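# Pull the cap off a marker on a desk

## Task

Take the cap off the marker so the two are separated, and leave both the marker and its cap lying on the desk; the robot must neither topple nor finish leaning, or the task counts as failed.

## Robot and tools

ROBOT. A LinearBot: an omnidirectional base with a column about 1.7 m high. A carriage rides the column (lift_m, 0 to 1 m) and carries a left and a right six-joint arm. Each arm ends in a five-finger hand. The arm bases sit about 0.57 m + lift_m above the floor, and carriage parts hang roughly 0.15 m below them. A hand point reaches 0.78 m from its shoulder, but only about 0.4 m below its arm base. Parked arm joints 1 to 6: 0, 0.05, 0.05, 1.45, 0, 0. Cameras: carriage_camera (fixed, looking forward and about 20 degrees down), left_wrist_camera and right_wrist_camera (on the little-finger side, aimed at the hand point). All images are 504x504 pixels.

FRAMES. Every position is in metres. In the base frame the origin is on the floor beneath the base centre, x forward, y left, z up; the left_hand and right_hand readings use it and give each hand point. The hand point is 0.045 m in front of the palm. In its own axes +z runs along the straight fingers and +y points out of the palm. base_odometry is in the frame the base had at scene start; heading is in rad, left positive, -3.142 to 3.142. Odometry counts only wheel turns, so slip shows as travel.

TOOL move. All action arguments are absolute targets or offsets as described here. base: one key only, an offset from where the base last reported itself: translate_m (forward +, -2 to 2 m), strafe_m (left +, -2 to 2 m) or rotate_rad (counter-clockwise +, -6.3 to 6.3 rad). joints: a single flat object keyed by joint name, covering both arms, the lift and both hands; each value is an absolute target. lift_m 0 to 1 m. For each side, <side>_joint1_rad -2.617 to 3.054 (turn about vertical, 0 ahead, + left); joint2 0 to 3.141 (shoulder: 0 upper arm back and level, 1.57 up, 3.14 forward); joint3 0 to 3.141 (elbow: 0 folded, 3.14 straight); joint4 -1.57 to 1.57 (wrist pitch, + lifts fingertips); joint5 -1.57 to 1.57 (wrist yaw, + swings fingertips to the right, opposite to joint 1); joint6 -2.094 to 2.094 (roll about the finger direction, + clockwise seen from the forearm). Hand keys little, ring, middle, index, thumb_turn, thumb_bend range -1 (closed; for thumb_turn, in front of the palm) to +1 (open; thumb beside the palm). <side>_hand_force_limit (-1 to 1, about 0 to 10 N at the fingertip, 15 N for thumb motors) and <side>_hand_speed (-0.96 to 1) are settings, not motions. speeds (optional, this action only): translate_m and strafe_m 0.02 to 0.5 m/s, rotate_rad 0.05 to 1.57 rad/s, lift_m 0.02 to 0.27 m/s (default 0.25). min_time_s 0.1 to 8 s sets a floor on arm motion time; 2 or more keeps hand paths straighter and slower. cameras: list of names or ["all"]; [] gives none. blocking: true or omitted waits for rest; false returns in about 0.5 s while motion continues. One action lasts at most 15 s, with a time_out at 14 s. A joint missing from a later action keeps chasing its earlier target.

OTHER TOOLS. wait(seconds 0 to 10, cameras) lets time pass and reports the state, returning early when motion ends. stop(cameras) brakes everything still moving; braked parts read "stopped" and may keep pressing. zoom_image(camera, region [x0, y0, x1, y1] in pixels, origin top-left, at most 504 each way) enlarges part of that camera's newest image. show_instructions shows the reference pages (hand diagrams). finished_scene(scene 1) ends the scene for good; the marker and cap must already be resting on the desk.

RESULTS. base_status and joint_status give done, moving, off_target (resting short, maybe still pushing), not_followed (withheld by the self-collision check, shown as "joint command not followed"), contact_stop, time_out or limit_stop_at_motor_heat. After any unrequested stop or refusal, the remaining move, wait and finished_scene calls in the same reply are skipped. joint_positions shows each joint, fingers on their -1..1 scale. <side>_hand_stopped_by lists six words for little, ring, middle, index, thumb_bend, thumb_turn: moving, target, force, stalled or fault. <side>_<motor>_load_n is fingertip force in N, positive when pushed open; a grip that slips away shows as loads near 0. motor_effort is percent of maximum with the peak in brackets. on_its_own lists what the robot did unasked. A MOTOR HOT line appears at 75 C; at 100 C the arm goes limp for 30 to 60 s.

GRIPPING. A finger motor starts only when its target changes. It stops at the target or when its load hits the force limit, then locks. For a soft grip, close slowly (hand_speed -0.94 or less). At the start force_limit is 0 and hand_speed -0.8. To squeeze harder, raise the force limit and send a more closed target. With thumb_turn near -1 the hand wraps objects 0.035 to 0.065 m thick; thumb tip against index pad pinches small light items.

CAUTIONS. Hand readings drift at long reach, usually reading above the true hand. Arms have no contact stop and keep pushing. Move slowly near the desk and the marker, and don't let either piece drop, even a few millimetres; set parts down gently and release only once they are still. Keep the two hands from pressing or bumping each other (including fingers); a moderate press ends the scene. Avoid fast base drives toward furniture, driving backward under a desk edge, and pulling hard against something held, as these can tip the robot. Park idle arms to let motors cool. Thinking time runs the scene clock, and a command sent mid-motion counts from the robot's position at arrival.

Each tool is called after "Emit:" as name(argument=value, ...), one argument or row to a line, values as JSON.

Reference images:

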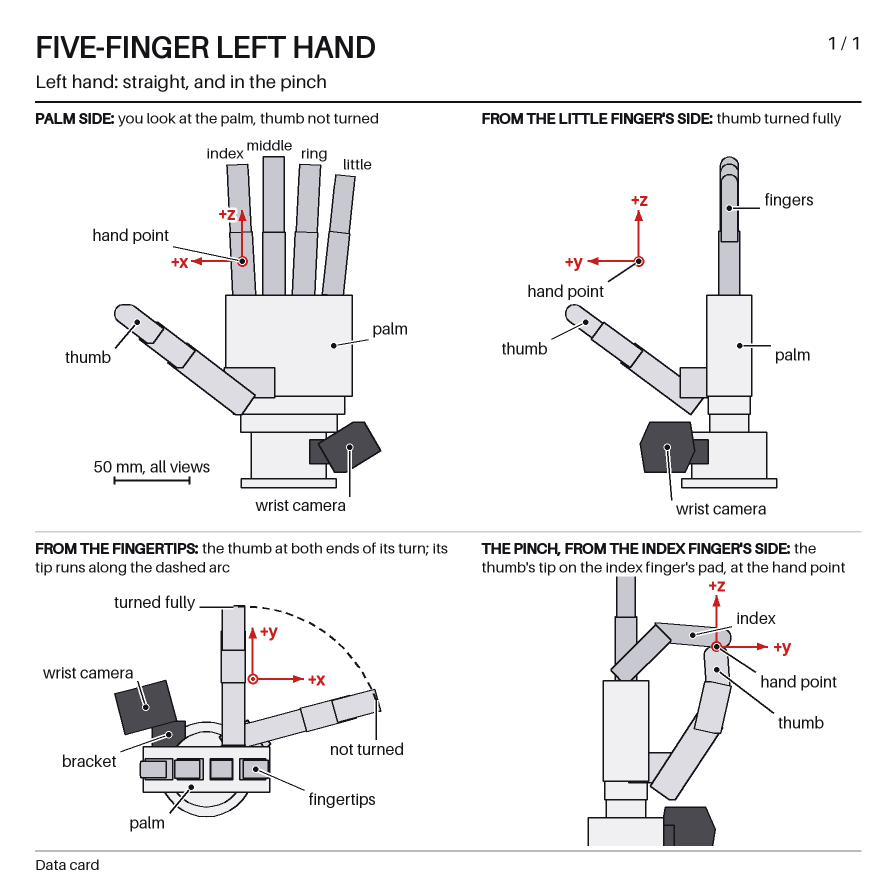

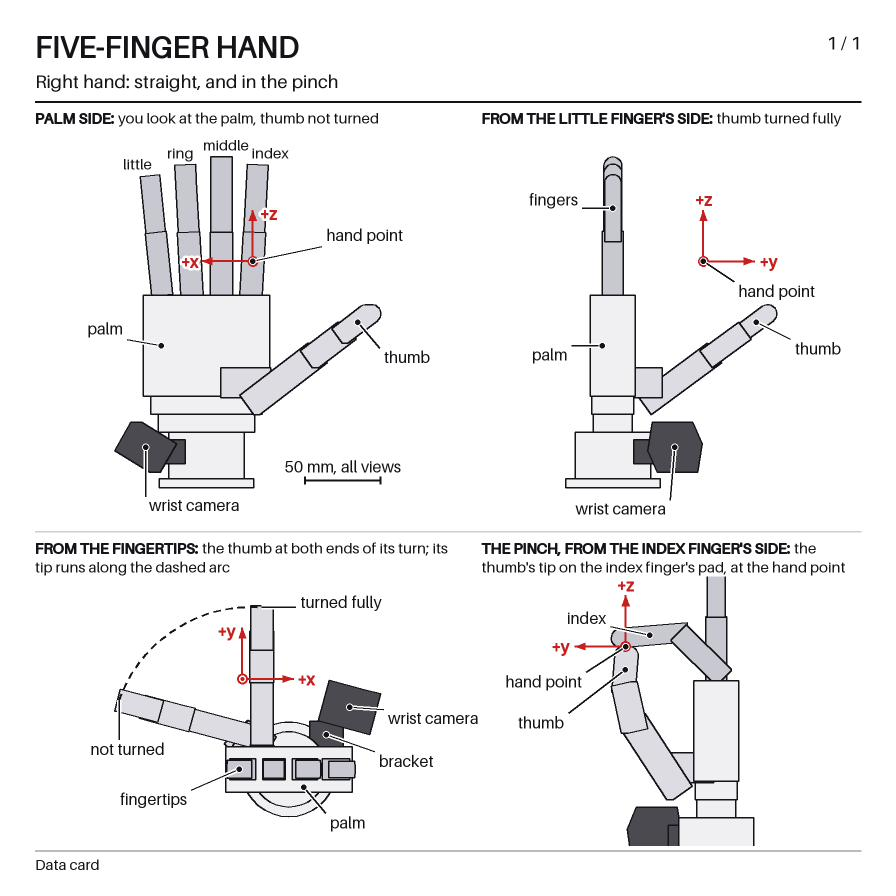

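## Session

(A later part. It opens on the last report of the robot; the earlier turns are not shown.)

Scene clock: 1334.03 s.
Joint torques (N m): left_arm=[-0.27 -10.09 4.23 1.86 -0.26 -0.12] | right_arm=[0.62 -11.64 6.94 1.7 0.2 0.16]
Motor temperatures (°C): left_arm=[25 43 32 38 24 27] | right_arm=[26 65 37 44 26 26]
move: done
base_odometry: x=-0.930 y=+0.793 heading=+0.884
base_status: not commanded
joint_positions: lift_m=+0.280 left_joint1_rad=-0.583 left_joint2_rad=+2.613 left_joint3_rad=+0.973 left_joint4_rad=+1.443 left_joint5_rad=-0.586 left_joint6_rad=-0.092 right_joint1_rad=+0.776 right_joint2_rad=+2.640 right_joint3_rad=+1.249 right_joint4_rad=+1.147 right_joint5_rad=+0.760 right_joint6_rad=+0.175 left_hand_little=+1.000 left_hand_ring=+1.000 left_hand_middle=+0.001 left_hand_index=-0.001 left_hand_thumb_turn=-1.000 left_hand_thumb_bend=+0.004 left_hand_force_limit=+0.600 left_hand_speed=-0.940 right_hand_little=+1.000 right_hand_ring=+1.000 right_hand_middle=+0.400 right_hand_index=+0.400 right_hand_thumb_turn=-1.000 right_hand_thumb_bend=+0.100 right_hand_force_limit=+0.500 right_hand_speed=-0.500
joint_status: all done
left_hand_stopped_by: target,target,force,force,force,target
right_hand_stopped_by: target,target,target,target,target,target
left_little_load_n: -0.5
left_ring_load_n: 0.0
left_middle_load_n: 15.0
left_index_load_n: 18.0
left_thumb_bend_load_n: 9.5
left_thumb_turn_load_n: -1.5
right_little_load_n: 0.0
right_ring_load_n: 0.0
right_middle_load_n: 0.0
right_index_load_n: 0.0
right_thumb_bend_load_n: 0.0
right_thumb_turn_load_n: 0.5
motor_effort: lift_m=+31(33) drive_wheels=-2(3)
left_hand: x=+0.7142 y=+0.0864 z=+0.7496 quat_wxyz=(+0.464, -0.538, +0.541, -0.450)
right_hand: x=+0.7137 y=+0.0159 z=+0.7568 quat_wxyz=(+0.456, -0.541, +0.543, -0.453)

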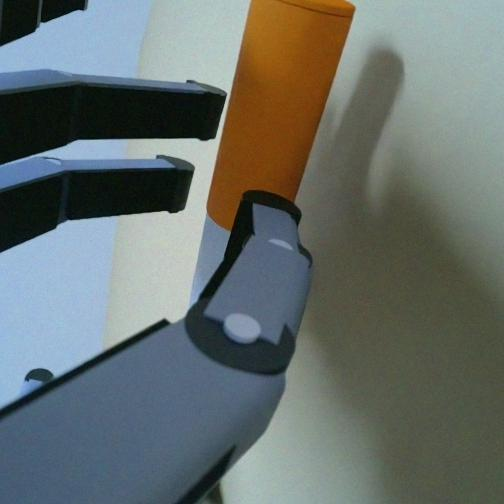

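Emit:
move(
  joints={"right_joint1_rad":0.786,"right_joint2_rad":2.711,"right_joint3_rad":1.295,"right_joint4_rad":1.142,"right_joint5_rad":0.768,"right_joint6_rad":0.190,"right_hand_speed":-0.93,"right_hand_force_limit":0},
  min_time_s=1.5,
  cameras=["left_wrist_camera"],
)

Scene clock: 1348.10 s.
Joint torques (N m): left_arm=[-0.28 -10.07 4.26 1.85 -0.26 -0.1] | right_arm=[0.47 -11.75 6.87 1.55 0.21 0.16]
Motor temperatures (°C): left_arm=[25 43 32 38 24 27] | right_arm=[26 63 38 44 26 26]
move: done
base_odometry: x=-0.930 y=+0.793 heading=+0.884
base_status: not commanded
joint_positions: lift_m=+0.280 left_joint1_rad=-0.583 left_joint2_rad=+2.613 left_joint3_rad=+0.973 left_joint4_rad=+1.443 left_joint5_rad=-0.586 left_joint6_rad=-0.092 right_joint1_rad=+0.780 right_joint2_rad=+2.680 right_joint3_rad=+1.280 right_joint4_rad=+1.148 right_joint5_rad=+0.760 right_joint6_rad=+0.177 left_hand_little=+1.000 left_hand_ring=+1.000 left_hand_middle=+0.001 left_hand_index=-0.001 left_hand_thumb_turn=-1.000 left_hand_thumb_bend=+0.004 left_hand_force_limit=+0.600 left_hand_speed=-0.940 right_hand_little=+1.000 right_hand_ring=+1.000 right_hand_middle=+0.400 right_hand_index=+0.400 right_hand_thumb_turn=-1.000 right_hand_thumb_bend=+0.100 right_hand_force_limit=+0.000 right_hand_speed=-0.930
joint_status: all done
left_hand_stopped_by: target,target,force,force,force,target
right_hand_stopped_by: target,target,target,target,target,target
left_little_load_n: 0.0
left_ring_load_n: 0.0
left_middle_load_n: 15.5
left_index_load_n: 18.0
left_thumb_bend_load_n: 9.5
left_thumb_turn_load_n: -1.0
right_little_load_n: 0.0
right_ring_load_n: 0.0
right_middle_load_n: 0.0
right_index_load_n: 0.0
right_thumb_bend_load_n: 0.0
right_thumb_turn_load_n: 0.0
motor_effort: lift_m=+30(33) drive_wheels=-2(3)
left_hand: x=+0.7142 y=+0.0863 z=+0.7496 quat_wxyz=(+0.464, -0.538, +0.541, -0.451)
right_hand: x=+0.7136 y=+0.0193 z=+0.7446 quat_wxyz=(+0.454, -0.544, +0.543, -0.451)

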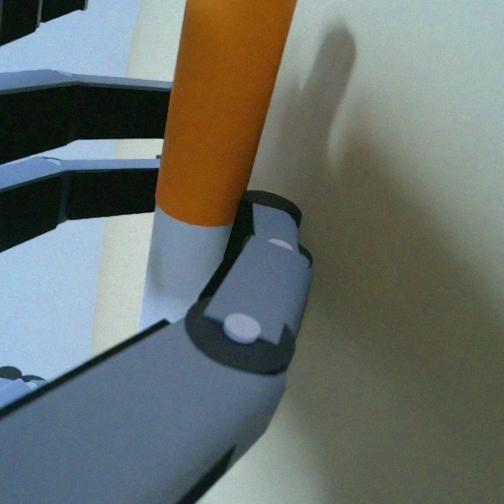

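Emit:
move(
  joints={"lift_m":0.286,"left_joint1_rad":-0.605,"left_joint2_rad":2.620,"left_joint3_rad":1.003,"left_joint4_rad":1.41,"left_joint5_rad":-0.605,"left_joint6_rad":0.07},
  min_time_s=2,
  cameras=["left_wrist_camera","right_wrist_camera"],
)

Scene clock: 1374.17 s.
Joint torques (N m): left_arm=[-0.27 -10.03 4.16 1.8 -0.29 0.16] | right_arm=[0.06 -12.08 6.28 1.55 0.23 0.14]
Motor temperatures (°C): left_arm=[25 44 32 38 24 27] | right_arm=[26 64 38 45 26 26]
move: done
base_odometry: x=-0.930 y=+0.793 heading=+0.884
base_status: not commanded
joint_positions: lift_m=+0.286 left_joint1_rad=-0.596 left_joint2_rad=+2.614 left_joint3_rad=+0.993 left_joint4_rad=+1.427 left_joint5_rad=-0.596 left_joint6_rad=+0.055 right_joint1_rad=+0.782 right_joint2_rad=+2.686 right_joint3_rad=+1.284 right_joint4_rad=+1.149 right_joint5_rad=+0.760 right_joint6_rad=+0.177 left_hand_little=+1.000 left_hand_ring=+1.000 left_hand_middle=+0.001 left_hand_index=-0.001 left_hand_thumb_turn=-1.000 left_hand_thumb_bend=+0.004 left_hand_force_limit=+0.600 left_hand_speed=-0.940 right_hand_little=+1.000 right_hand_ring=+1.000 right_hand_middle=+0.400 right_hand_index=+0.400 right_hand_thumb_turn=-1.000 right_hand_thumb_bend=+0.100 right_hand_force_limit=+0.000 right_hand_speed=-0.930
joint_status: all done
left_hand_stopped_by: target,target,force,force,force,target
right_hand_stopped_by: target,target,target,target,target,target
left_little_load_n: 0.0
left_ring_load_n: 0.0
left_middle_load_n: 15.0
left_index_load_n: 18.5
left_thumb_bend_load_n: 9.0
left_thumb_turn_load_n: -1.0
right_little_load_n: 0.0
right_ring_load_n: 0.0
right_middle_load_n: 0.0
right_index_load_n: 0.0
right_thumb_bend_load_n: 0.5
right_thumb_turn_load_n: 0.0
motor_effort: lift_m=+35(42) drive_wheels=-3(3)
left_hand: x=+0.7153 y=+0.0883 z=+0.7536 quat_wxyz=(+0.496, -0.495, +0.579, -0.417)
right_hand: x=+0.7132 y=+0.0204 z=+0.7491 quat_wxyz=(+0.454, -0.545, +0.542, -0.451)

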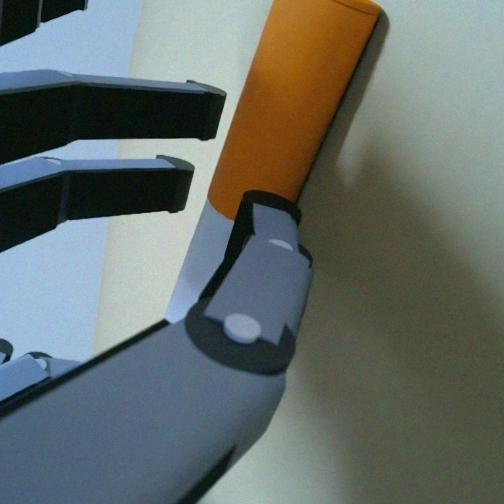

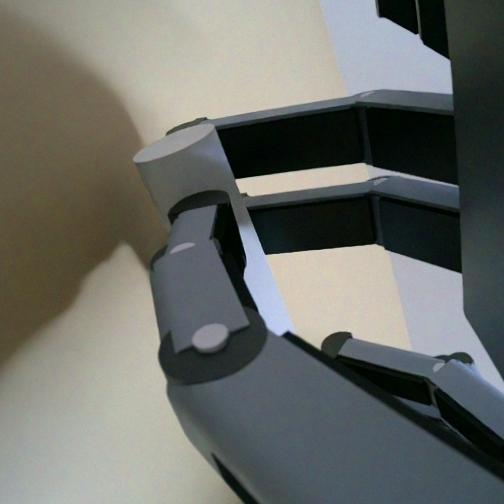

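Emit:
move(
  joints={"left_joint2_rad":2.636,"left_joint3_rad":1.012},
  min_time_s=1,
  cameras=["left_wrist_camera"],
)

Scene clock: 1380.10 s.
Joint torques (N m): left_arm=[-0.28 -9.24 4.18 1.81 -0.29 0.11] | right_arm=[0.28 -12 6.49 1.58 0.21 0.16]
Motor temperatures (°C): left_arm=[25 44 32 38 24 27] | right_arm=[26 64 38 45 26 26]
move: done
base_odometry: x=-0.930 y=+0.793 heading=+0.884
base_status: not commanded
joint_positions: lift_m=+0.286 left_joint1_rad=-0.596 left_joint2_rad=+2.620 left_joint3_rad=+1.002 left_joint4_rad=+1.427 left_joint5_rad=-0.596 left_joint6_rad=+0.059 right_joint1_rad=+0.782 right_joint2_rad=+2.686 right_joint3_rad=+1.284 right_joint4_rad=+1.149 right_joint5_rad=+0.760 right_joint6_rad=+0.177 left_hand_little=+1.000 left_hand_ring=+1.000 left_hand_middle=+0.001 left_hand_index=-0.001 left_hand_thumb_turn=-1.000 left_hand_thumb_bend=+0.004 left_hand_force_limit=+0.600 left_hand_speed=-0.940 right_hand_little=+1.000 right_hand_ring=+1.000 right_hand_middle=+0.400 right_hand_index=+0.400 right_hand_thumb_turn=-1.000 right_hand_thumb_bend=+0.100 right_hand_force_limit=+0.000 right_hand_speed=-0.930
joint_status: all done
left_hand_stopped_by: target,target,force,force,force,target
right_hand_stopped_by: target,target,target,target,target,target
left_little_load_n: 0.0
left_ring_load_n: -0.5
left_middle_load_n: 15.0
left_index_load_n: 18.5
left_thumb_bend_load_n: 9.0
left_thumb_turn_load_n: -1.5
right_little_load_n: 0.0
right_ring_load_n: 0.0
right_middle_load_n: 0.0
right_index_load_n: 0.0
right_thumb_bend_load_n: 0.5
right_thumb_turn_load_n: 0.0
motor_effort: lift_m=+34(38) drive_wheels=-2(3)
left_hand: x=+0.7167 y=+0.0875 z=+0.7529 quat_wxyz=(+0.497, -0.494, +0.579, -0.417)
right_hand: x=+0.7132 y=+0.0204 z=+0.7491 quat_wxyz=(+0.454, -0.545, +0.542, -0.451)

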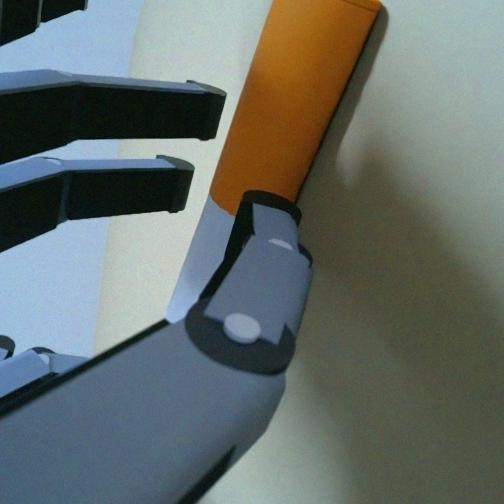

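Emit:
move(
  joints={"lift_m":0.290,"left_joint2_rad":2.654,"left_joint3_rad":1.024},
  min_time_s=1,
  cameras=["left_wrist_camera"],
)

Scene clock: 1386.80 s.
Joint torques (N m): left_arm=[-0.27 -9.11 4.08 1.83 -0.28 0.09] | right_arm=[0.2 -12.14 6.27 1.56 0.19 0.12]
Motor temperatures (°C): left_arm=[25 43 32 38 24 27] | right_arm=[26 65 38 45 26 26]
move: done
base_odometry: x=-0.930 y=+0.793 heading=+0.884
base_status: not commanded
joint_positions: lift_m=+0.290 left_joint1_rad=-0.596 left_joint2_rad=+2.636 left_joint3_rad=+1.015 left_joint4_rad=+1.426 left_joint5_rad=-0.597 left_joint6_rad=+0.060 right_joint1_rad=+0.782 right_joint2_rad=+2.688 right_joint3_rad=+1.287 right_joint4_rad=+1.150 right_joint5_rad=+0.760 right_joint6_rad=+0.178 left_hand_little=+1.000 left_hand_ring=+1.000 left_hand_middle=+0.001 left_hand_index=-0.001 left_hand_thumb_turn=-1.000 left_hand_thumb_bend=+0.004 left_hand_force_limit=+0.600 left_hand_speed=-0.940 right_hand_little=+1.000 right_hand_ring=+1.000 right_hand_middle=+0.400 right_hand_index=+0.400 right_hand_thumb_turn=-1.000 right_hand_thumb_bend=+0.100 right_hand_force_limit=+0.000 right_hand_speed=-0.930
joint_status: all done
left_hand_stopped_by: target,target,force,force,force,target
right_hand_stopped_by: target,target,target,target,target,target
left_little_load_n: 0.0
left_ring_load_n: 0.0
left_middle_load_n: 14.5
left_index_load_n: 18.0
left_thumb_bend_load_n: 8.5
left_thumb_turn_load_n: -1.5
right_little_load_n: 0.0
right_ring_load_n: 0.0
right_middle_load_n: 0.0
right_index_load_n: 0.0
right_thumb_bend_load_n: 0.0
right_thumb_turn_load_n: 0.0
motor_effort: lift_m=+37(41) drive_wheels=-2(3)
left_hand: x=+0.7174 y=+0.0874 z=+0.7519 quat_wxyz=(+0.498, -0.493, +0.580, -0.415)
right_hand: x=+0.7135 y=+0.0206 z=+0.7528 quat_wxyz=(+0.455, -0.544, +0.542, -0.451)

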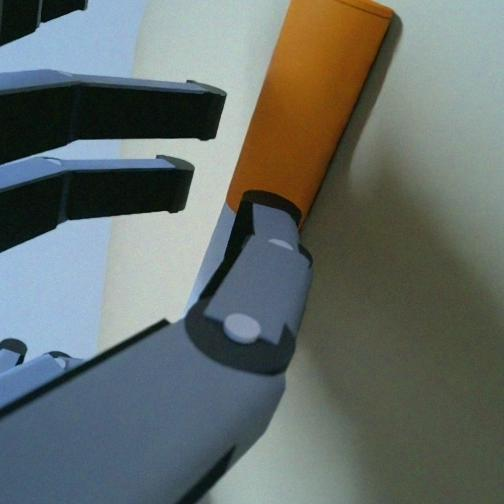

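Emit:
move(
  joints={"right_joint1_rad":0.796,"right_joint2_rad":2.716,"right_joint3_rad":1.306,"right_joint4_rad":1.135,"right_joint5_rad":0.779},
  min_time_s=1,
  cameras=["left_wrist_camera"],
)

Scene clock: 1399.63 s.
Joint torques (N m): left_arm=[-0.31 -9.11 4.05 1.82 -0.28 0.1] | right_arm=[0.5 -12.05 7.16 1.46 0.28 0.17]
Motor temperatures (°C): left_arm=[25 43 33 38 24 27] | right_arm=[26 66 38 45 26 26]
move: done
base_odometry: x=-0.930 y=+0.793 heading=+0.884
base_status: not commanded
joint_positions: lift_m=+0.290 left_joint1_rad=-0.596 left_joint2_rad=+2.636 left_joint3_rad=+1.015 left_joint4_rad=+1.426 left_joint5_rad=-0.597 left_joint6_rad=+0.060 right_joint1_rad=+0.791 right_joint2_rad=+2.688 right_joint3_rad=+1.287 right_joint4_rad=+1.150 right_joint5_rad=+0.765 right_joint6_rad=+0.178 left_hand_little=+1.000 left_hand_ring=+1.000 left_hand_middle=+0.001 left_hand_index=-0.001 left_hand_thumb_turn=-1.000 left_hand_thumb_bend=+0.004 left_hand_force_limit=+0.600 left_hand_speed=-0.940 right_hand_little=+1.000 right_hand_ring=+1.000 right_hand_middle=+0.400 right_hand_index=+0.400 right_hand_thumb_turn=-1.000 right_hand_thumb_bend=+0.100 right_hand_force_limit=+0.000 right_hand_speed=-0.930
joint_status: all done
left_hand_stopped_by: target,target,force,force,force,target
right_hand_stopped_by: target,target,target,target,target,target
left_little_load_n: 0.0
left_ring_load_n: 0.0
left_middle_load_n: 15.0
left_index_load_n: 18.0
left_thumb_bend_load_n: 8.5
left_thumb_turn_load_n: -1.5
right_little_load_n: 0.0
right_ring_load_n: 0.0
right_middle_load_n: 0.0
right_index_load_n: 0.0
right_thumb_bend_load_n: 0.0
right_thumb_turn_load_n: 0.0
motor_effort: lift_m=+36(39) drive_wheels=-2(3)
left_hand: x=+0.7174 y=+0.0874 z=+0.7519 quat_wxyz=(+0.498, -0.493, +0.580, -0.415)
right_hand: x=+0.7109 y=+0.0238 z=+0.7529 quat_wxyz=(+0.455, -0.545, +0.541, -0.450)

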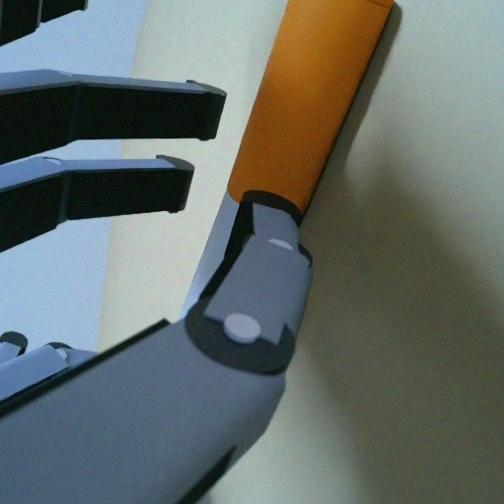

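Emit:
move(
  joints={"right_hand_index":-0.25,"right_hand_middle":-0.25,"right_hand_force_limit":0.2,"right_hand_speed":-0.9},
  cameras=["left_wrist_camera"],
)

Scene clock: 1407.13 s.
Joint torques (N m): left_arm=[-0.12 -9.22 4.04 1.8 -0.27 0.05] | right_arm=[0.21 -12.07 5.67 1.29 0.16 0.11]
Motor temperatures (°C): left_arm=[25 43 33 38 24 27] | right_arm=[26 66 38 45 26 26]
move: off_target
base_odometry: x=-0.930 y=+0.793 heading=+0.884
base_status: not commanded
joint_positions: lift_m=+0.290 left_joint1_rad=-0.598 left_joint2_rad=+2.637 left_joint3_rad=+1.015 left_joint4_rad=+1.427 left_joint5_rad=-0.599 left_joint6_rad=+0.064 right_joint1_rad=+0.791 right_joint2_rad=+2.688 right_joint3_rad=+1.302 right_joint4_rad=+1.166 right_joint5_rad=+0.780 right_joint6_rad=+0.181 left_hand_little=+1.000 left_hand_ring=+1.000 left_hand_middle=-0.001 left_hand_index=-0.002 left_hand_thumb_turn=-1.000 left_hand_thumb_bend=+0.001 left_hand_force_limit=+0.600 left_hand_speed=-0.940 right_hand_little=+1.000 right_hand_ring=+1.000 right_hand_middle=-0.018 right_hand_index=-0.249 right_hand_thumb_turn=-1.000 right_hand_thumb_bend=+0.100 right_hand_force_limit=+0.200 right_hand_speed=-0.900
joint_status: right_hand_middle off_target (ended at -0.018, target -0.250); the others done
left_hand_stopped_by: target,target,force,force,force,target
right_hand_stopped_by: target,target,force,target,target,target
left_little_load_n: 0.0
left_ring_load_n: 0.0
left_middle_load_n: 1.5
left_index_load_n: 0.0
left_thumb_bend_load_n: -0.5
left_thumb_turn_load_n: -1.0
right_little_load_n: 0.0
right_ring_load_n: 0.0
right_middle_load_n: 0.0
right_index_load_n: 3.5
right_thumb_bend_load_n: 0.0
right_thumb_turn_load_n: 0.0
motor_effort: lift_m=+35(38) drive_wheels=-2(3)
left_hand: x=+0.7170 y=+0.0872 z=+0.7517 quat_wxyz=(+0.499, -0.492, +0.581, -0.414)
right_hand: x=+0.7165 y=+0.0261 z=+0.7620 quat_wxyz=(+0.465, -0.530, +0.545, -0.454)

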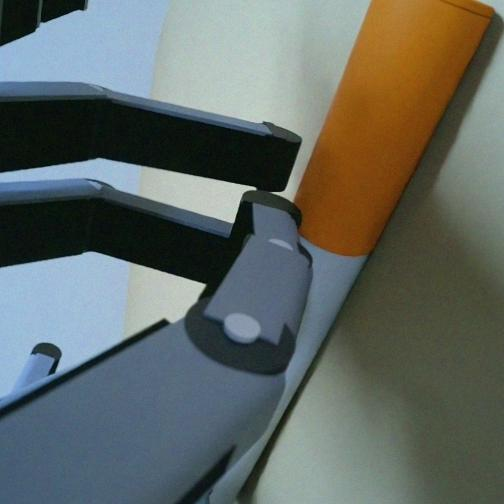

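Emit:
move(
  joints={"right_hand_index":0.4,"right_hand_middle":0.4,"right_hand_speed":-0.5},
  cameras=["all"],
)

Emit:
zoom_image(
  camera="carriage_camera",
  region=[165, 300, 295, 430],
)

Scene clock: 1411.10 s.
Joint torques (N m): left_arm=[-0.12 -9.21 4.03 1.8 -0.26 0.05] | right_arm=[0.55 -12.3 5.64 1.34 0.1 0.11]
Motor temperatures (°C): left_arm=[25 43 33 38 24 27] | right_arm=[26 66 38 45 25 26]
move: done
base_odometry: x=-0.930 y=+0.793 heading=+0.884
base_status: not commanded
joint_positions: lift_m=+0.290 left_joint1_rad=-0.598 left_joint2_rad=+2.637 left_joint3_rad=+1.015 left_joint4_rad=+1.428 left_joint5_rad=-0.599 left_joint6_rad=+0.064 right_joint1_rad=+0.791 right_joint2_rad=+2.688 right_joint3_rad=+1.302 right_joint4_rad=+1.166 right_joint5_rad=+0.780 right_joint6_rad=+0.181 left_hand_little=+1.000 left_hand_ring=+1.000 left_hand_middle=-0.001 left_hand_index=-0.002 left_hand_thumb_turn=-1.000 left_hand_thumb_bend=+0.001 left_hand_force_limit=+0.600 left_hand_speed=-0.940 right_hand_little=+1.000 right_hand_ring=+1.000 right_hand_middle=+0.400 right_hand_index=+0.400 right_hand_thumb_turn=-1.000 right_hand_thumb_bend=+0.099 right_hand_force_limit=+0.200 right_hand_speed=-0.500
joint_status: all done
left_hand_stopped_by: target,target,force,force,force,target
right_hand_stopped_by: target,target,target,target,target,target
left_little_load_n: 0.0
left_ring_load_n: 0.0
left_middle_load_n: 1.5
left_index_load_n: 0.0
left_thumb_bend_load_n: -0.5
left_thumb_turn_load_n: -1.0
right_little_load_n: 0.0
right_ring_load_n: 0.0
right_middle_load_n: 0.0
right_index_load_n: 0.0
right_thumb_bend_load_n: -2.0
right_thumb_turn_load_n: -0.5
motor_effort: lift_m=+37(37) drive_wheels=-2(3)
left_hand: x=+0.7170 y=+0.0872 z=+0.7518 quat_wxyz=(+0.499, -0.492, +0.581, -0.414)
right_hand: x=+0.7165 y=+0.0261 z=+0.7620 quat_wxyz=(+0.465, -0.530, +0.545, -0.454)
pictures: carriage_camera, left_wrist_camera, right_wrist_camera

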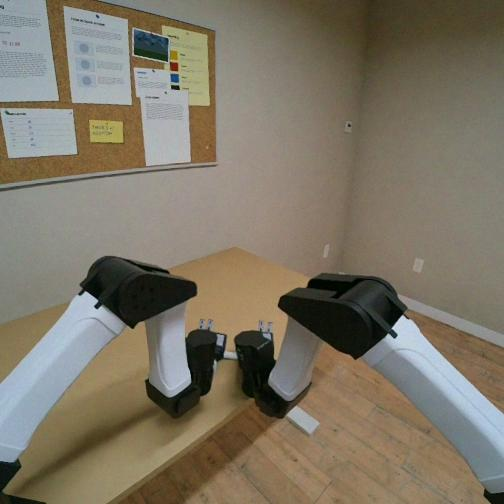

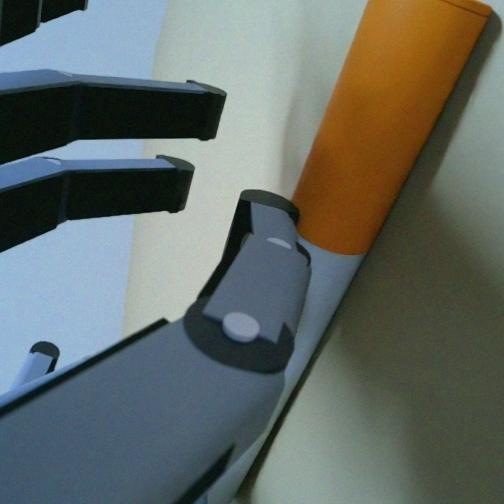

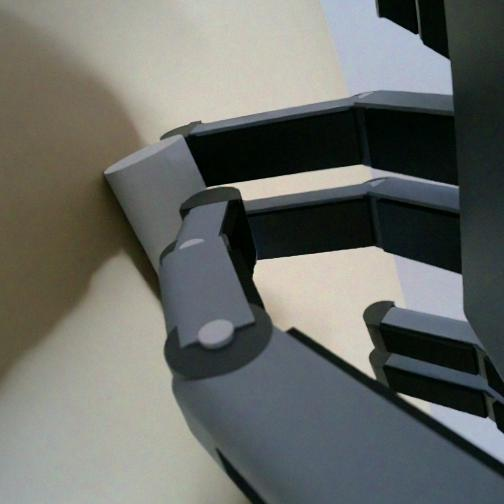

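Scaled by 3.877 from the camera's image (finer frame: 720x720).

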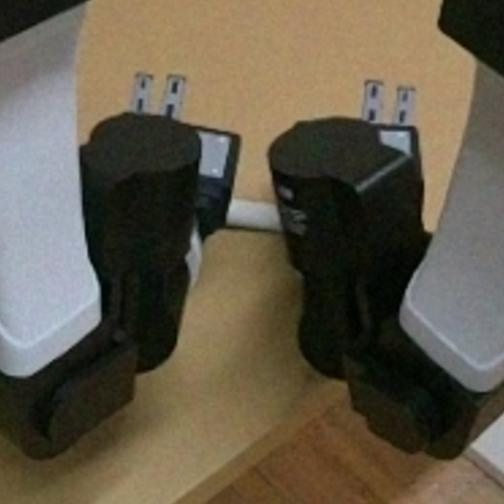

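Emit:
move(
  joints={"left_hand_index":0.4,"left_hand_middle":0.4,"left_hand_thumb_bend":0.1,"left_hand_speed":-0.5},
  cameras=["all"],
)

Emit:
zoom_image(
  camera="carriage_camera",
  region=[195, 310, 265, 380],
)

Scene clock: 1418.67 s.
Joint torques (N m): left_arm=[-0.14 -9.63 4.04 1.85 -0.26 0.04] | right_arm=[0.42 -12.05 5.71 1.35 0.11 0.11]
Motor temperatures (°C): left_arm=[25 42 33 38 24 27] | right_arm=[26 66 38 44 25 26]
move: done
base_odometry: x=-0.930 y=+0.793 heading=+0.884
base_status: not commanded
joint_positions: lift_m=+0.290 left_joint1_rad=-0.598 left_joint2_rad=+2.642 left_joint3_rad=+1.015 left_joint4_rad=+1.422 left_joint5_rad=-0.599 left_joint6_rad=+0.065 right_joint1_rad=+0.791 right_joint2_rad=+2.688 right_joint3_rad=+1.302 right_joint4_rad=+1.166 right_joint5_rad=+0.780 right_joint6_rad=+0.181 left_hand_little=+1.000 left_hand_ring=+1.000 left_hand_middle=+0.400 left_hand_index=+0.400 left_hand_thumb_turn=-1.000 left_hand_thumb_bend=+0.100 left_hand_force_limit=+0.600 left_hand_speed=-0.500 right_hand_little=+1.000 right_hand_ring=+1.000 right_hand_middle=+0.400 right_hand_index=+0.400 right_hand_thumb_turn=-1.000 right_hand_thumb_bend=+0.099 right_hand_force_limit=+0.200 right_hand_speed=-0.500
joint_status: all done
left_hand_stopped_by: target,target,target,target,target,target
right_hand_stopped_by: target,target,target,target,target,target
left_little_load_n: 0.0
left_ring_load_n: 0.0
left_middle_load_n: 0.0
left_index_load_n: 0.0
left_thumb_bend_load_n: 0.0
left_thumb_turn_load_n: 0.0
right_little_load_n: 0.0
right_ring_load_n: 0.0
right_middle_load_n: 0.0
right_index_load_n: 0.0
right_thumb_bend_load_n: -2.0
right_thumb_turn_load_n: -0.5
motor_effort: lift_m=+36(38) drive_wheels=-2(3)
left_hand: x=+0.7155 y=+0.0882 z=+0.7479 quat_wxyz=(+0.498, -0.492, +0.585, -0.410)
right_hand: x=+0.7165 y=+0.0261 z=+0.7620 quat_wxyz=(+0.465, -0.530, +0.545, -0.454)
pictures: carriage_camera, left_wrist_camera, right_wrist_camera

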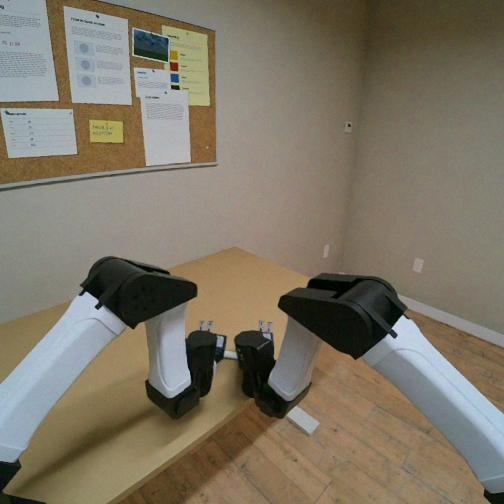

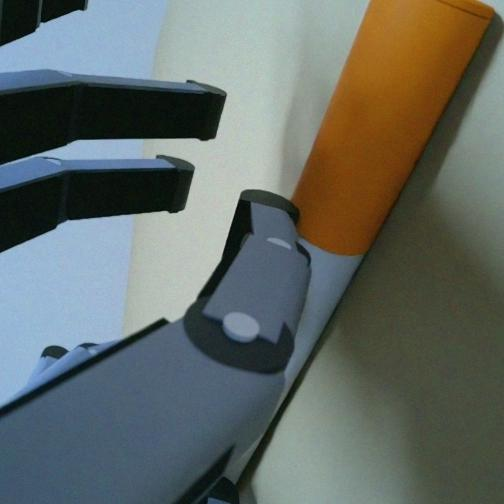

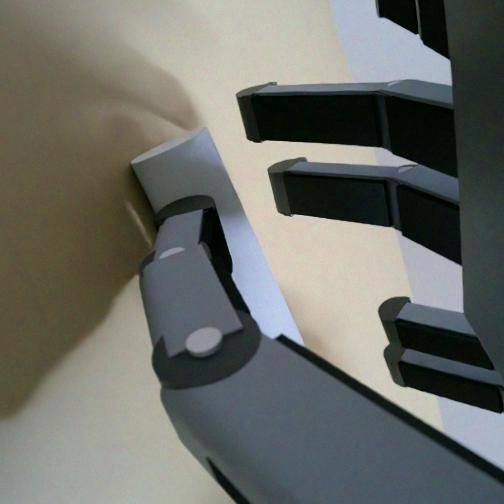

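Scaled by 7.200 from the camera's image (finer frame: 720x720).

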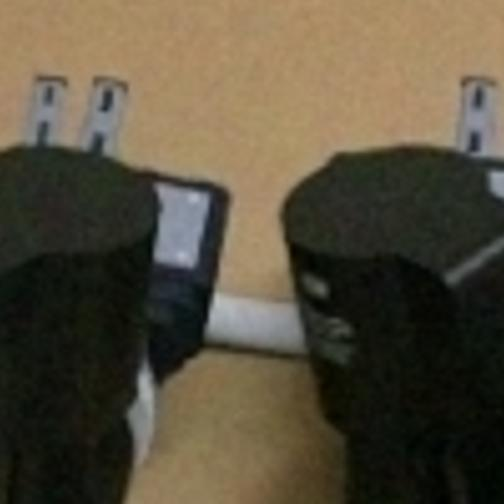

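Emit:
move(
  joints={"right_joint1_rad":0.775,"right_joint2_rad":2.545,"right_joint3_rad":1.222,"right_joint4_rad":1.09,"right_joint5_rad":0.768,"right_joint6_rad":0.181,"right_hand_thumb_bend":0.105},
  min_time_s=2,
)

Emit:
move(
  joints={"lift_m":0.285,"left_joint1_rad":-0.592,"left_joint2_rad":2.654,"left_joint3_rad":1.012,"left_joint4_rad":1.43,"left_joint5_rad":-0.592,"left_joint6_rad":-0.10},
  min_time_s=1.5,
  cameras=["left_wrist_camera","right_wrist_camera"],
)

Scene clock: 1429.50 s.
Joint torques (N m): left_arm=[-0.12 -9.66 4.03 1.86 -0.27 0.05] | right_arm=[-0.51 -18.78 4.6 1.43 0.04 -0.01]
Motor temperatures (°C): left_arm=[25 42 33 38 24 27] | right_arm=[26 68 37 43 25 26]
move: done
base_odometry: x=-0.930 y=+0.793 heading=+0.884
base_status: not commanded
joint_positions: lift_m=+0.290 left_joint1_rad=-0.598 left_joint2_rad=+2.642 left_joint3_rad=+1.015 left_joint4_rad=+1.422 left_joint5_rad=-0.599 left_joint6_rad=+0.065 right_joint1_rad=+0.780 right_joint2_rad=+2.591 right_joint3_rad=+1.231 right_joint4_rad=+1.108 right_joint5_rad=+0.780 right_joint6_rad=+0.181 left_hand_little=+1.000 left_hand_ring=+1.000 left_hand_middle=+0.400 left_hand_index=+0.400 left_hand_thumb_turn=-1.000 left_hand_thumb_bend=+0.100 left_hand_force_limit=+0.600 left_hand_speed=-0.500 right_hand_little=+1.000 right_hand_ring=+1.000 right_hand_middle=+0.400 right_hand_index=+0.400 right_hand_thumb_turn=-1.000 right_hand_thumb_bend=+0.105 right_hand_force_limit=+0.200 right_hand_speed=-0.500
joint_status: all done
left_hand_stopped_by: target,target,target,target,target,target
right_hand_stopped_by: target,target,target,target,target,target
left_little_load_n: 0.0
left_ring_load_n: 0.0
left_middle_load_n: 0.0
left_index_load_n: 0.0
left_thumb_bend_load_n: 0.0
left_thumb_turn_load_n: 0.0
right_little_load_n: 0.0
right_ring_load_n: 0.0
right_middle_load_n: 0.0
right_index_load_n: 0.0
right_thumb_bend_load_n: 0.0
right_thumb_turn_load_n: 0.5
motor_effort: lift_m=+37(37) drive_wheels=-2(3)
left_hand: x=+0.7155 y=+0.0882 z=+0.7478 quat_wxyz=(+0.498, -0.493, +0.585, -0.410)
right_hand: x=+0.7129 y=+0.0141 z=+0.7800 quat_wxyz=(+0.450, -0.538, +0.547, -0.457)
pictures: none

Scene clock: 1431.30 s.
Joint torques (N m): left_arm=[1.05 -10.15 2.7 2.07 -0.12 -0.1] | right_arm=[-0.34 -18.18 4.9 1.52 -0.01 -0.06]
Motor temperatures (°C): left_arm=[25 42 33 38 24 27] | right_arm=[26 69 37 43 25 26]
move: done
base_odometry: x=-0.930 y=+0.793 heading=+0.884
base_status: not commanded
joint_positions: lift_m=+0.285 left_joint1_rad=-0.598 left_joint2_rad=+2.647 left_joint3_rad=+1.017 left_joint4_rad=+1.420 left_joint5_rad=-0.600 left_joint6_rad=-0.093 right_joint1_rad=+0.780 right_joint2_rad=+2.585 right_joint3_rad=+1.229 right_joint4_rad=+1.103 right_joint5_rad=+0.779 right_joint6_rad=+0.181 left_hand_little=+1.000 left_hand_ring=+1.000 left_hand_middle=+0.400 left_hand_index=+0.400 left_hand_thumb_turn=-1.000 left_hand_thumb_bend=+0.100 left_hand_force_limit=+0.600 left_hand_speed=-0.500 right_hand_little=+1.000 right_hand_ring=+1.000 right_hand_middle=+0.400 right_hand_index=+0.400 right_hand_thumb_turn=-1.000 right_hand_thumb_bend=+0.105 right_hand_force_limit=+0.200 right_hand_speed=-0.500
joint_status: all done
left_hand_stopped_by: target,target,target,target,target,target
right_hand_stopped_by: target,target,target,target,target,target
left_little_load_n: 0.0
left_ring_load_n: 0.0
left_middle_load_n: 0.0
left_index_load_n: 0.0
left_thumb_bend_load_n: 0.0
left_thumb_turn_load_n: 0.0
right_little_load_n: 0.0
right_ring_load_n: 0.0
right_middle_load_n: 0.0
right_index_load_n: 0.0
right_thumb_bend_load_n: 0.0
right_thumb_turn_load_n: 0.0
motor_effort: lift_m=+30(33) drive_wheels=-2(3)
left_hand: x=+0.7160 y=+0.0786 z=+0.7447 quat_wxyz=(+0.464, -0.537, +0.545, -0.446)
right_hand: x=+0.7130 y=+0.0143 z=+0.7772 quat_wxyz=(+0.450, -0.538, +0.547, -0.456)

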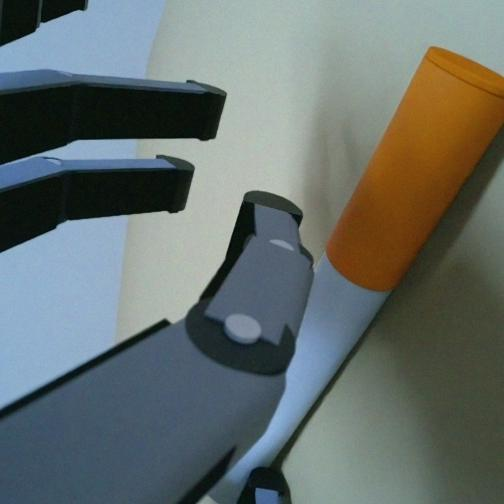

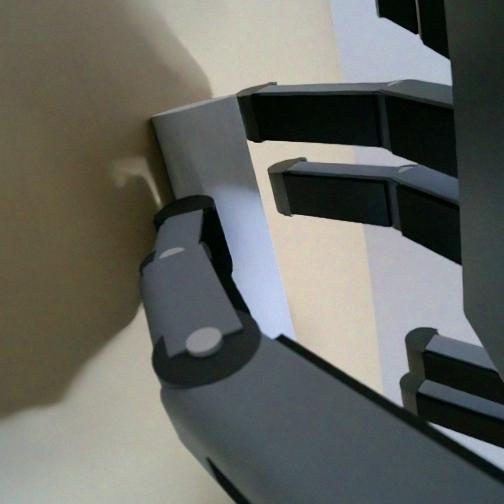

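Emit:
move(
  joints={"lift_m":0.288,"left_joint1_rad":-0.567,"left_joint2_rad":2.650,"left_joint3_rad":0.992,"left_joint4_rad":1.446,"left_joint5_rad":-0.570,"left_joint6_rad":-0.095,"right_joint2_rad":2.63},
  min_time_s=1.5,
  cameras=["left_wrist_camera","right_wrist_camera"],
)

Scene clock: 1442.67 s.
Joint torques (N m): left_arm=[1.17 -10.5 2.52 2.11 -0.11 -0.04] | right_arm=[-0.35 -11.62 4.89 1.59 -0.01 -0.03]
Motor temperatures (°C): left_arm=[25 43 32 38 24 27] | right_arm=[26 73 37 44 25 26]
move: done
base_odometry: x=-0.930 y=+0.793 heading=+0.884
base_status: not commanded
joint_positions: lift_m=+0.288 left_joint1_rad=-0.575 left_joint2_rad=+2.648 left_joint3_rad=+0.998 left_joint4_rad=+1.435 left_joint5_rad=-0.581 left_joint6_rad=-0.094 right_joint1_rad=+0.780 right_joint2_rad=+2.600 right_joint3_rad=+1.227 right_joint4_rad=+1.099 right_joint5_rad=+0.779 right_joint6_rad=+0.181 left_hand_little=+1.000 left_hand_ring=+1.000 left_hand_middle=+0.400 left_hand_index=+0.400 left_hand_thumb_turn=-1.000 left_hand_thumb_bend=+0.100 left_hand_force_limit=+0.600 left_hand_speed=-0.500 right_hand_little=+1.000 right_hand_ring=+1.000 right_hand_middle=+0.400 right_hand_index=+0.400 right_hand_thumb_turn=-1.000 right_hand_thumb_bend=+0.105 right_hand_force_limit=+0.200 right_hand_speed=-0.500
joint_status: all done
left_hand_stopped_by: target,target,target,target,target,target
right_hand_stopped_by: target,target,target,target,target,target
left_little_load_n: 0.0
left_ring_load_n: -0.5
left_middle_load_n: 0.0
left_index_load_n: 0.0
left_thumb_bend_load_n: 0.5
left_thumb_turn_load_n: 0.0
right_little_load_n: 0.0
right_ring_load_n: 0.0
right_middle_load_n: 0.0
right_index_load_n: 0.0
right_thumb_bend_load_n: 0.0
right_thumb_turn_load_n: 0.0
motor_effort: lift_m=+38(41) drive_wheels=-2(3)
left_hand: x=+0.7161 y=+0.0892 z=+0.7448 quat_wxyz=(+0.463, -0.540, +0.545, -0.443)
right_hand: x=+0.7100 y=+0.0114 z=+0.7697 quat_wxyz=(+0.442, -0.545, +0.547, -0.456)

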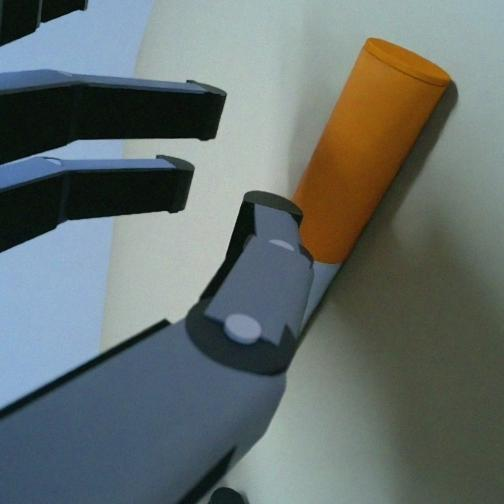

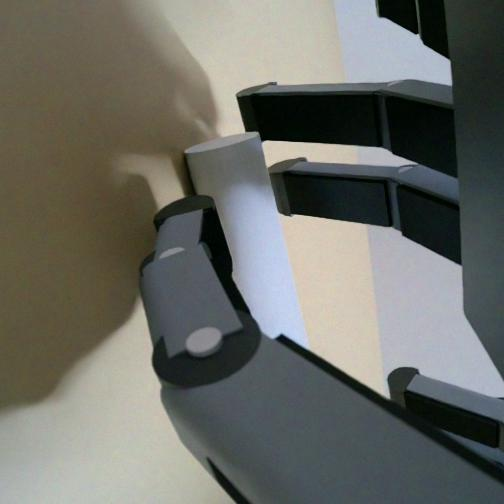

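Emit:
move(
  joints={"lift_m":0.292},
  cameras=["all"],
)

Emit:
zoom_image(
  camera="carriage_camera",
  region=[195, 310, 265, 380],
)

Scene clock: 1448.43 s.
Joint torques (N m): left_arm=[1.2 -10.48 2.77 2.02 -0.11 -0.03] | right_arm=[-0.72 -11.9 4.7 1.51 0.05 -0.04]
Motor temperatures (°C): left_arm=[25 43 32 39 24 27] | right_arm=[26 71 37 43 25 26]
move: done
base_odometry: x=-0.930 y=+0.793 heading=+0.884
base_status: not commanded
joint_positions: lift_m=+0.292 left_joint1_rad=-0.575 left_joint2_rad=+2.648 left_joint3_rad=+0.995 left_joint4_rad=+1.444 left_joint5_rad=-0.579 left_joint6_rad=-0.094 right_joint1_rad=+0.780 right_joint2_rad=+2.605 right_joint3_rad=+1.227 right_joint4_rad=+1.099 right_joint5_rad=+0.779 right_joint6_rad=+0.181 left_hand_little=+1.000 left_hand_ring=+1.000 left_hand_middle=+0.400 left_hand_index=+0.400 left_hand_thumb_turn=-1.000 left_hand_thumb_bend=+0.100 left_hand_force_limit=+0.600 left_hand_speed=-0.500 right_hand_little=+1.000 right_hand_ring=+1.000 right_hand_middle=+0.400 right_hand_index=+0.400 right_hand_thumb_turn=-1.000 right_hand_thumb_bend=+0.105 right_hand_force_limit=+0.200 right_hand_speed=-0.500
joint_status: all done
left_hand_stopped_by: target,target,target,target,target,target
right_hand_stopped_by: target,target,target,target,target,target
left_little_load_n: 0.0
left_ring_load_n: 0.0
left_middle_load_n: 0.0
left_index_load_n: 0.0
left_thumb_bend_load_n: 0.0
left_thumb_turn_load_n: 0.0
right_little_load_n: 0.0
right_ring_load_n: 0.0
right_middle_load_n: 0.0
right_index_load_n: 0.0
right_thumb_bend_load_n: 0.0
right_thumb_turn_load_n: 0.0
motor_effort: lift_m=+35(40) drive_wheels=+2(3)
left_hand: x=+0.7161 y=+0.0891 z=+0.7501 quat_wxyz=(+0.463, -0.540, +0.544, -0.446)
right_hand: x=+0.7094 y=+0.0102 z=+0.7709 quat_wxyz=(+0.440, -0.546, +0.547, -0.456)
pictures: carriage_camera, left_wrist_camera, right_wrist_camera

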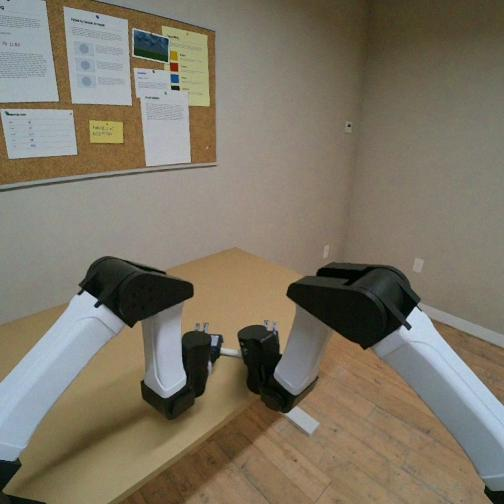

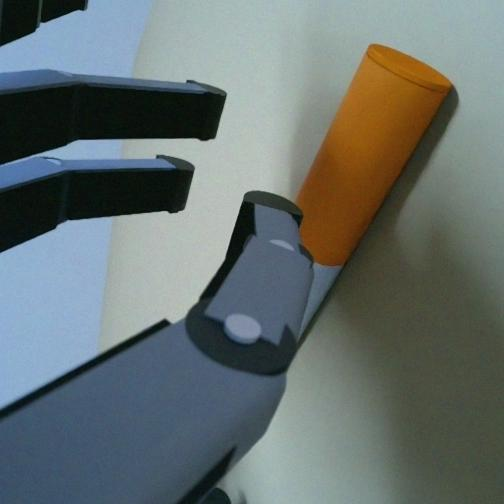

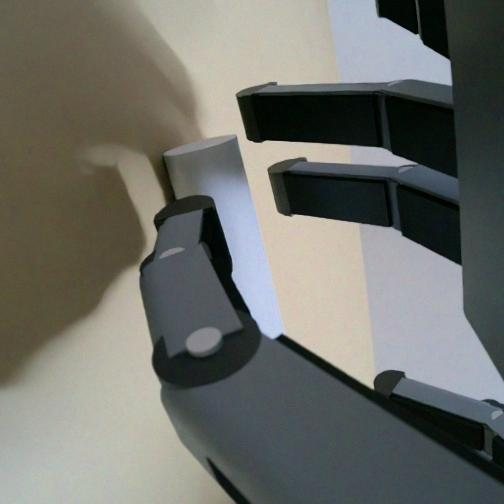

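Scaled by 7.200 from the camera's image (finer frame: 720x720).

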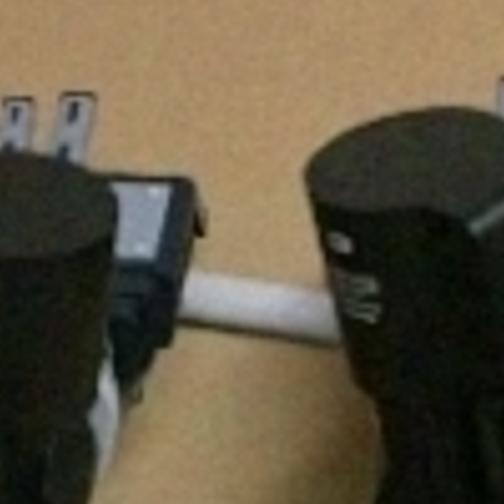

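Emit:
move(
  joints={"left_hand_index":-0.25,"left_hand_middle":-0.25,"left_hand_force_limit":0.4,"left_hand_speed":-0.9},
  cameras=["left_wrist_camera","right_wrist_camera"],
)

Scene clock: 1455.50 s.
Joint torques (N m): left_arm=[1.14 -10.5 2.78 1.99 -0.1 -0.03] | right_arm=[-0.39 -11.96 4.78 1.56 0.01 -0.01]
Motor temperatures (°C): left_arm=[25 43 32 39 24 27] | right_arm=[26 69 37 43 25 26]
move: off_target
base_odometry: x=-0.930 y=+0.793 heading=+0.884
base_status: not commanded
joint_positions: lift_m=+0.292 left_joint1_rad=-0.575 left_joint2_rad=+2.648 left_joint3_rad=+0.995 left_joint4_rad=+1.446 left_joint5_rad=-0.579 left_joint6_rad=-0.094 right_joint1_rad=+0.780 right_joint2_rad=+2.605 right_joint3_rad=+1.227 right_joint4_rad=+1.099 right_joint5_rad=+0.779 right_joint6_rad=+0.181 left_hand_little=+1.000 left_hand_ring=+1.000 left_hand_middle=+0.003 left_hand_index=+0.002 left_hand_thumb_turn=-1.000 left_hand_thumb_bend=+0.101 left_hand_force_limit=+0.400 left_hand_speed=-0.900 right_hand_little=+1.000 right_hand_ring=+1.000 right_hand_middle=+0.400 right_hand_index=+0.400 right_hand_thumb_turn=-1.000 right_hand_thumb_bend=+0.105 right_hand_force_limit=+0.200 right_hand_speed=-0.500
joint_status: left_hand_middle off_target (ended at +0.003, target -0.250); left_hand_index off_target (ended at +0.002, target -0.250); the others done
left_hand_stopped_by: target,target,force,force,target,target
right_hand_stopped_by: target,target,target,target,target,target
left_little_load_n: 0.0
left_ring_load_n: 0.0
left_middle_load_n: 8.5
left_index_load_n: 7.0
left_thumb_bend_load_n: 5.5
left_thumb_turn_load_n: 1.0
right_little_load_n: 0.0
right_ring_load_n: 0.0
right_middle_load_n: 0.0
right_index_load_n: 0.0
right_thumb_bend_load_n: 0.0
right_thumb_turn_load_n: 0.0
motor_effort: lift_m=+37(38) drive_wheels=-3(3)
left_hand: x=+0.7164 y=+0.0889 z=+0.7507 quat_wxyz=(+0.463, -0.540, +0.543, -0.447)
right_hand: x=+0.7094 y=+0.0102 z=+0.7709 quat_wxyz=(+0.440, -0.546, +0.547, -0.456)

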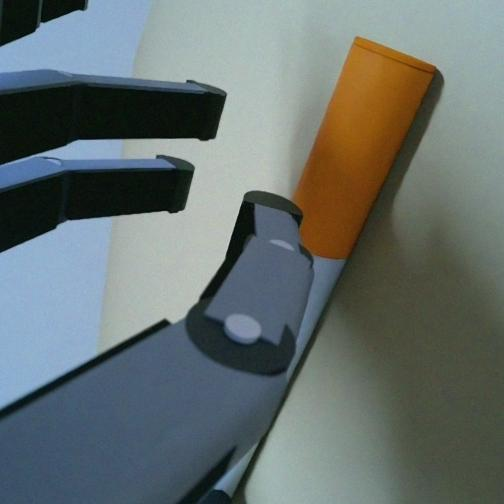

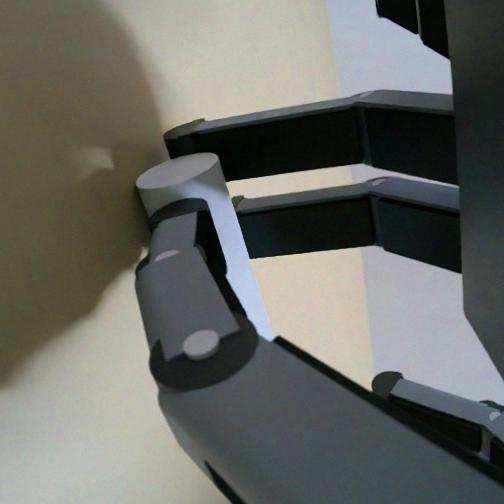

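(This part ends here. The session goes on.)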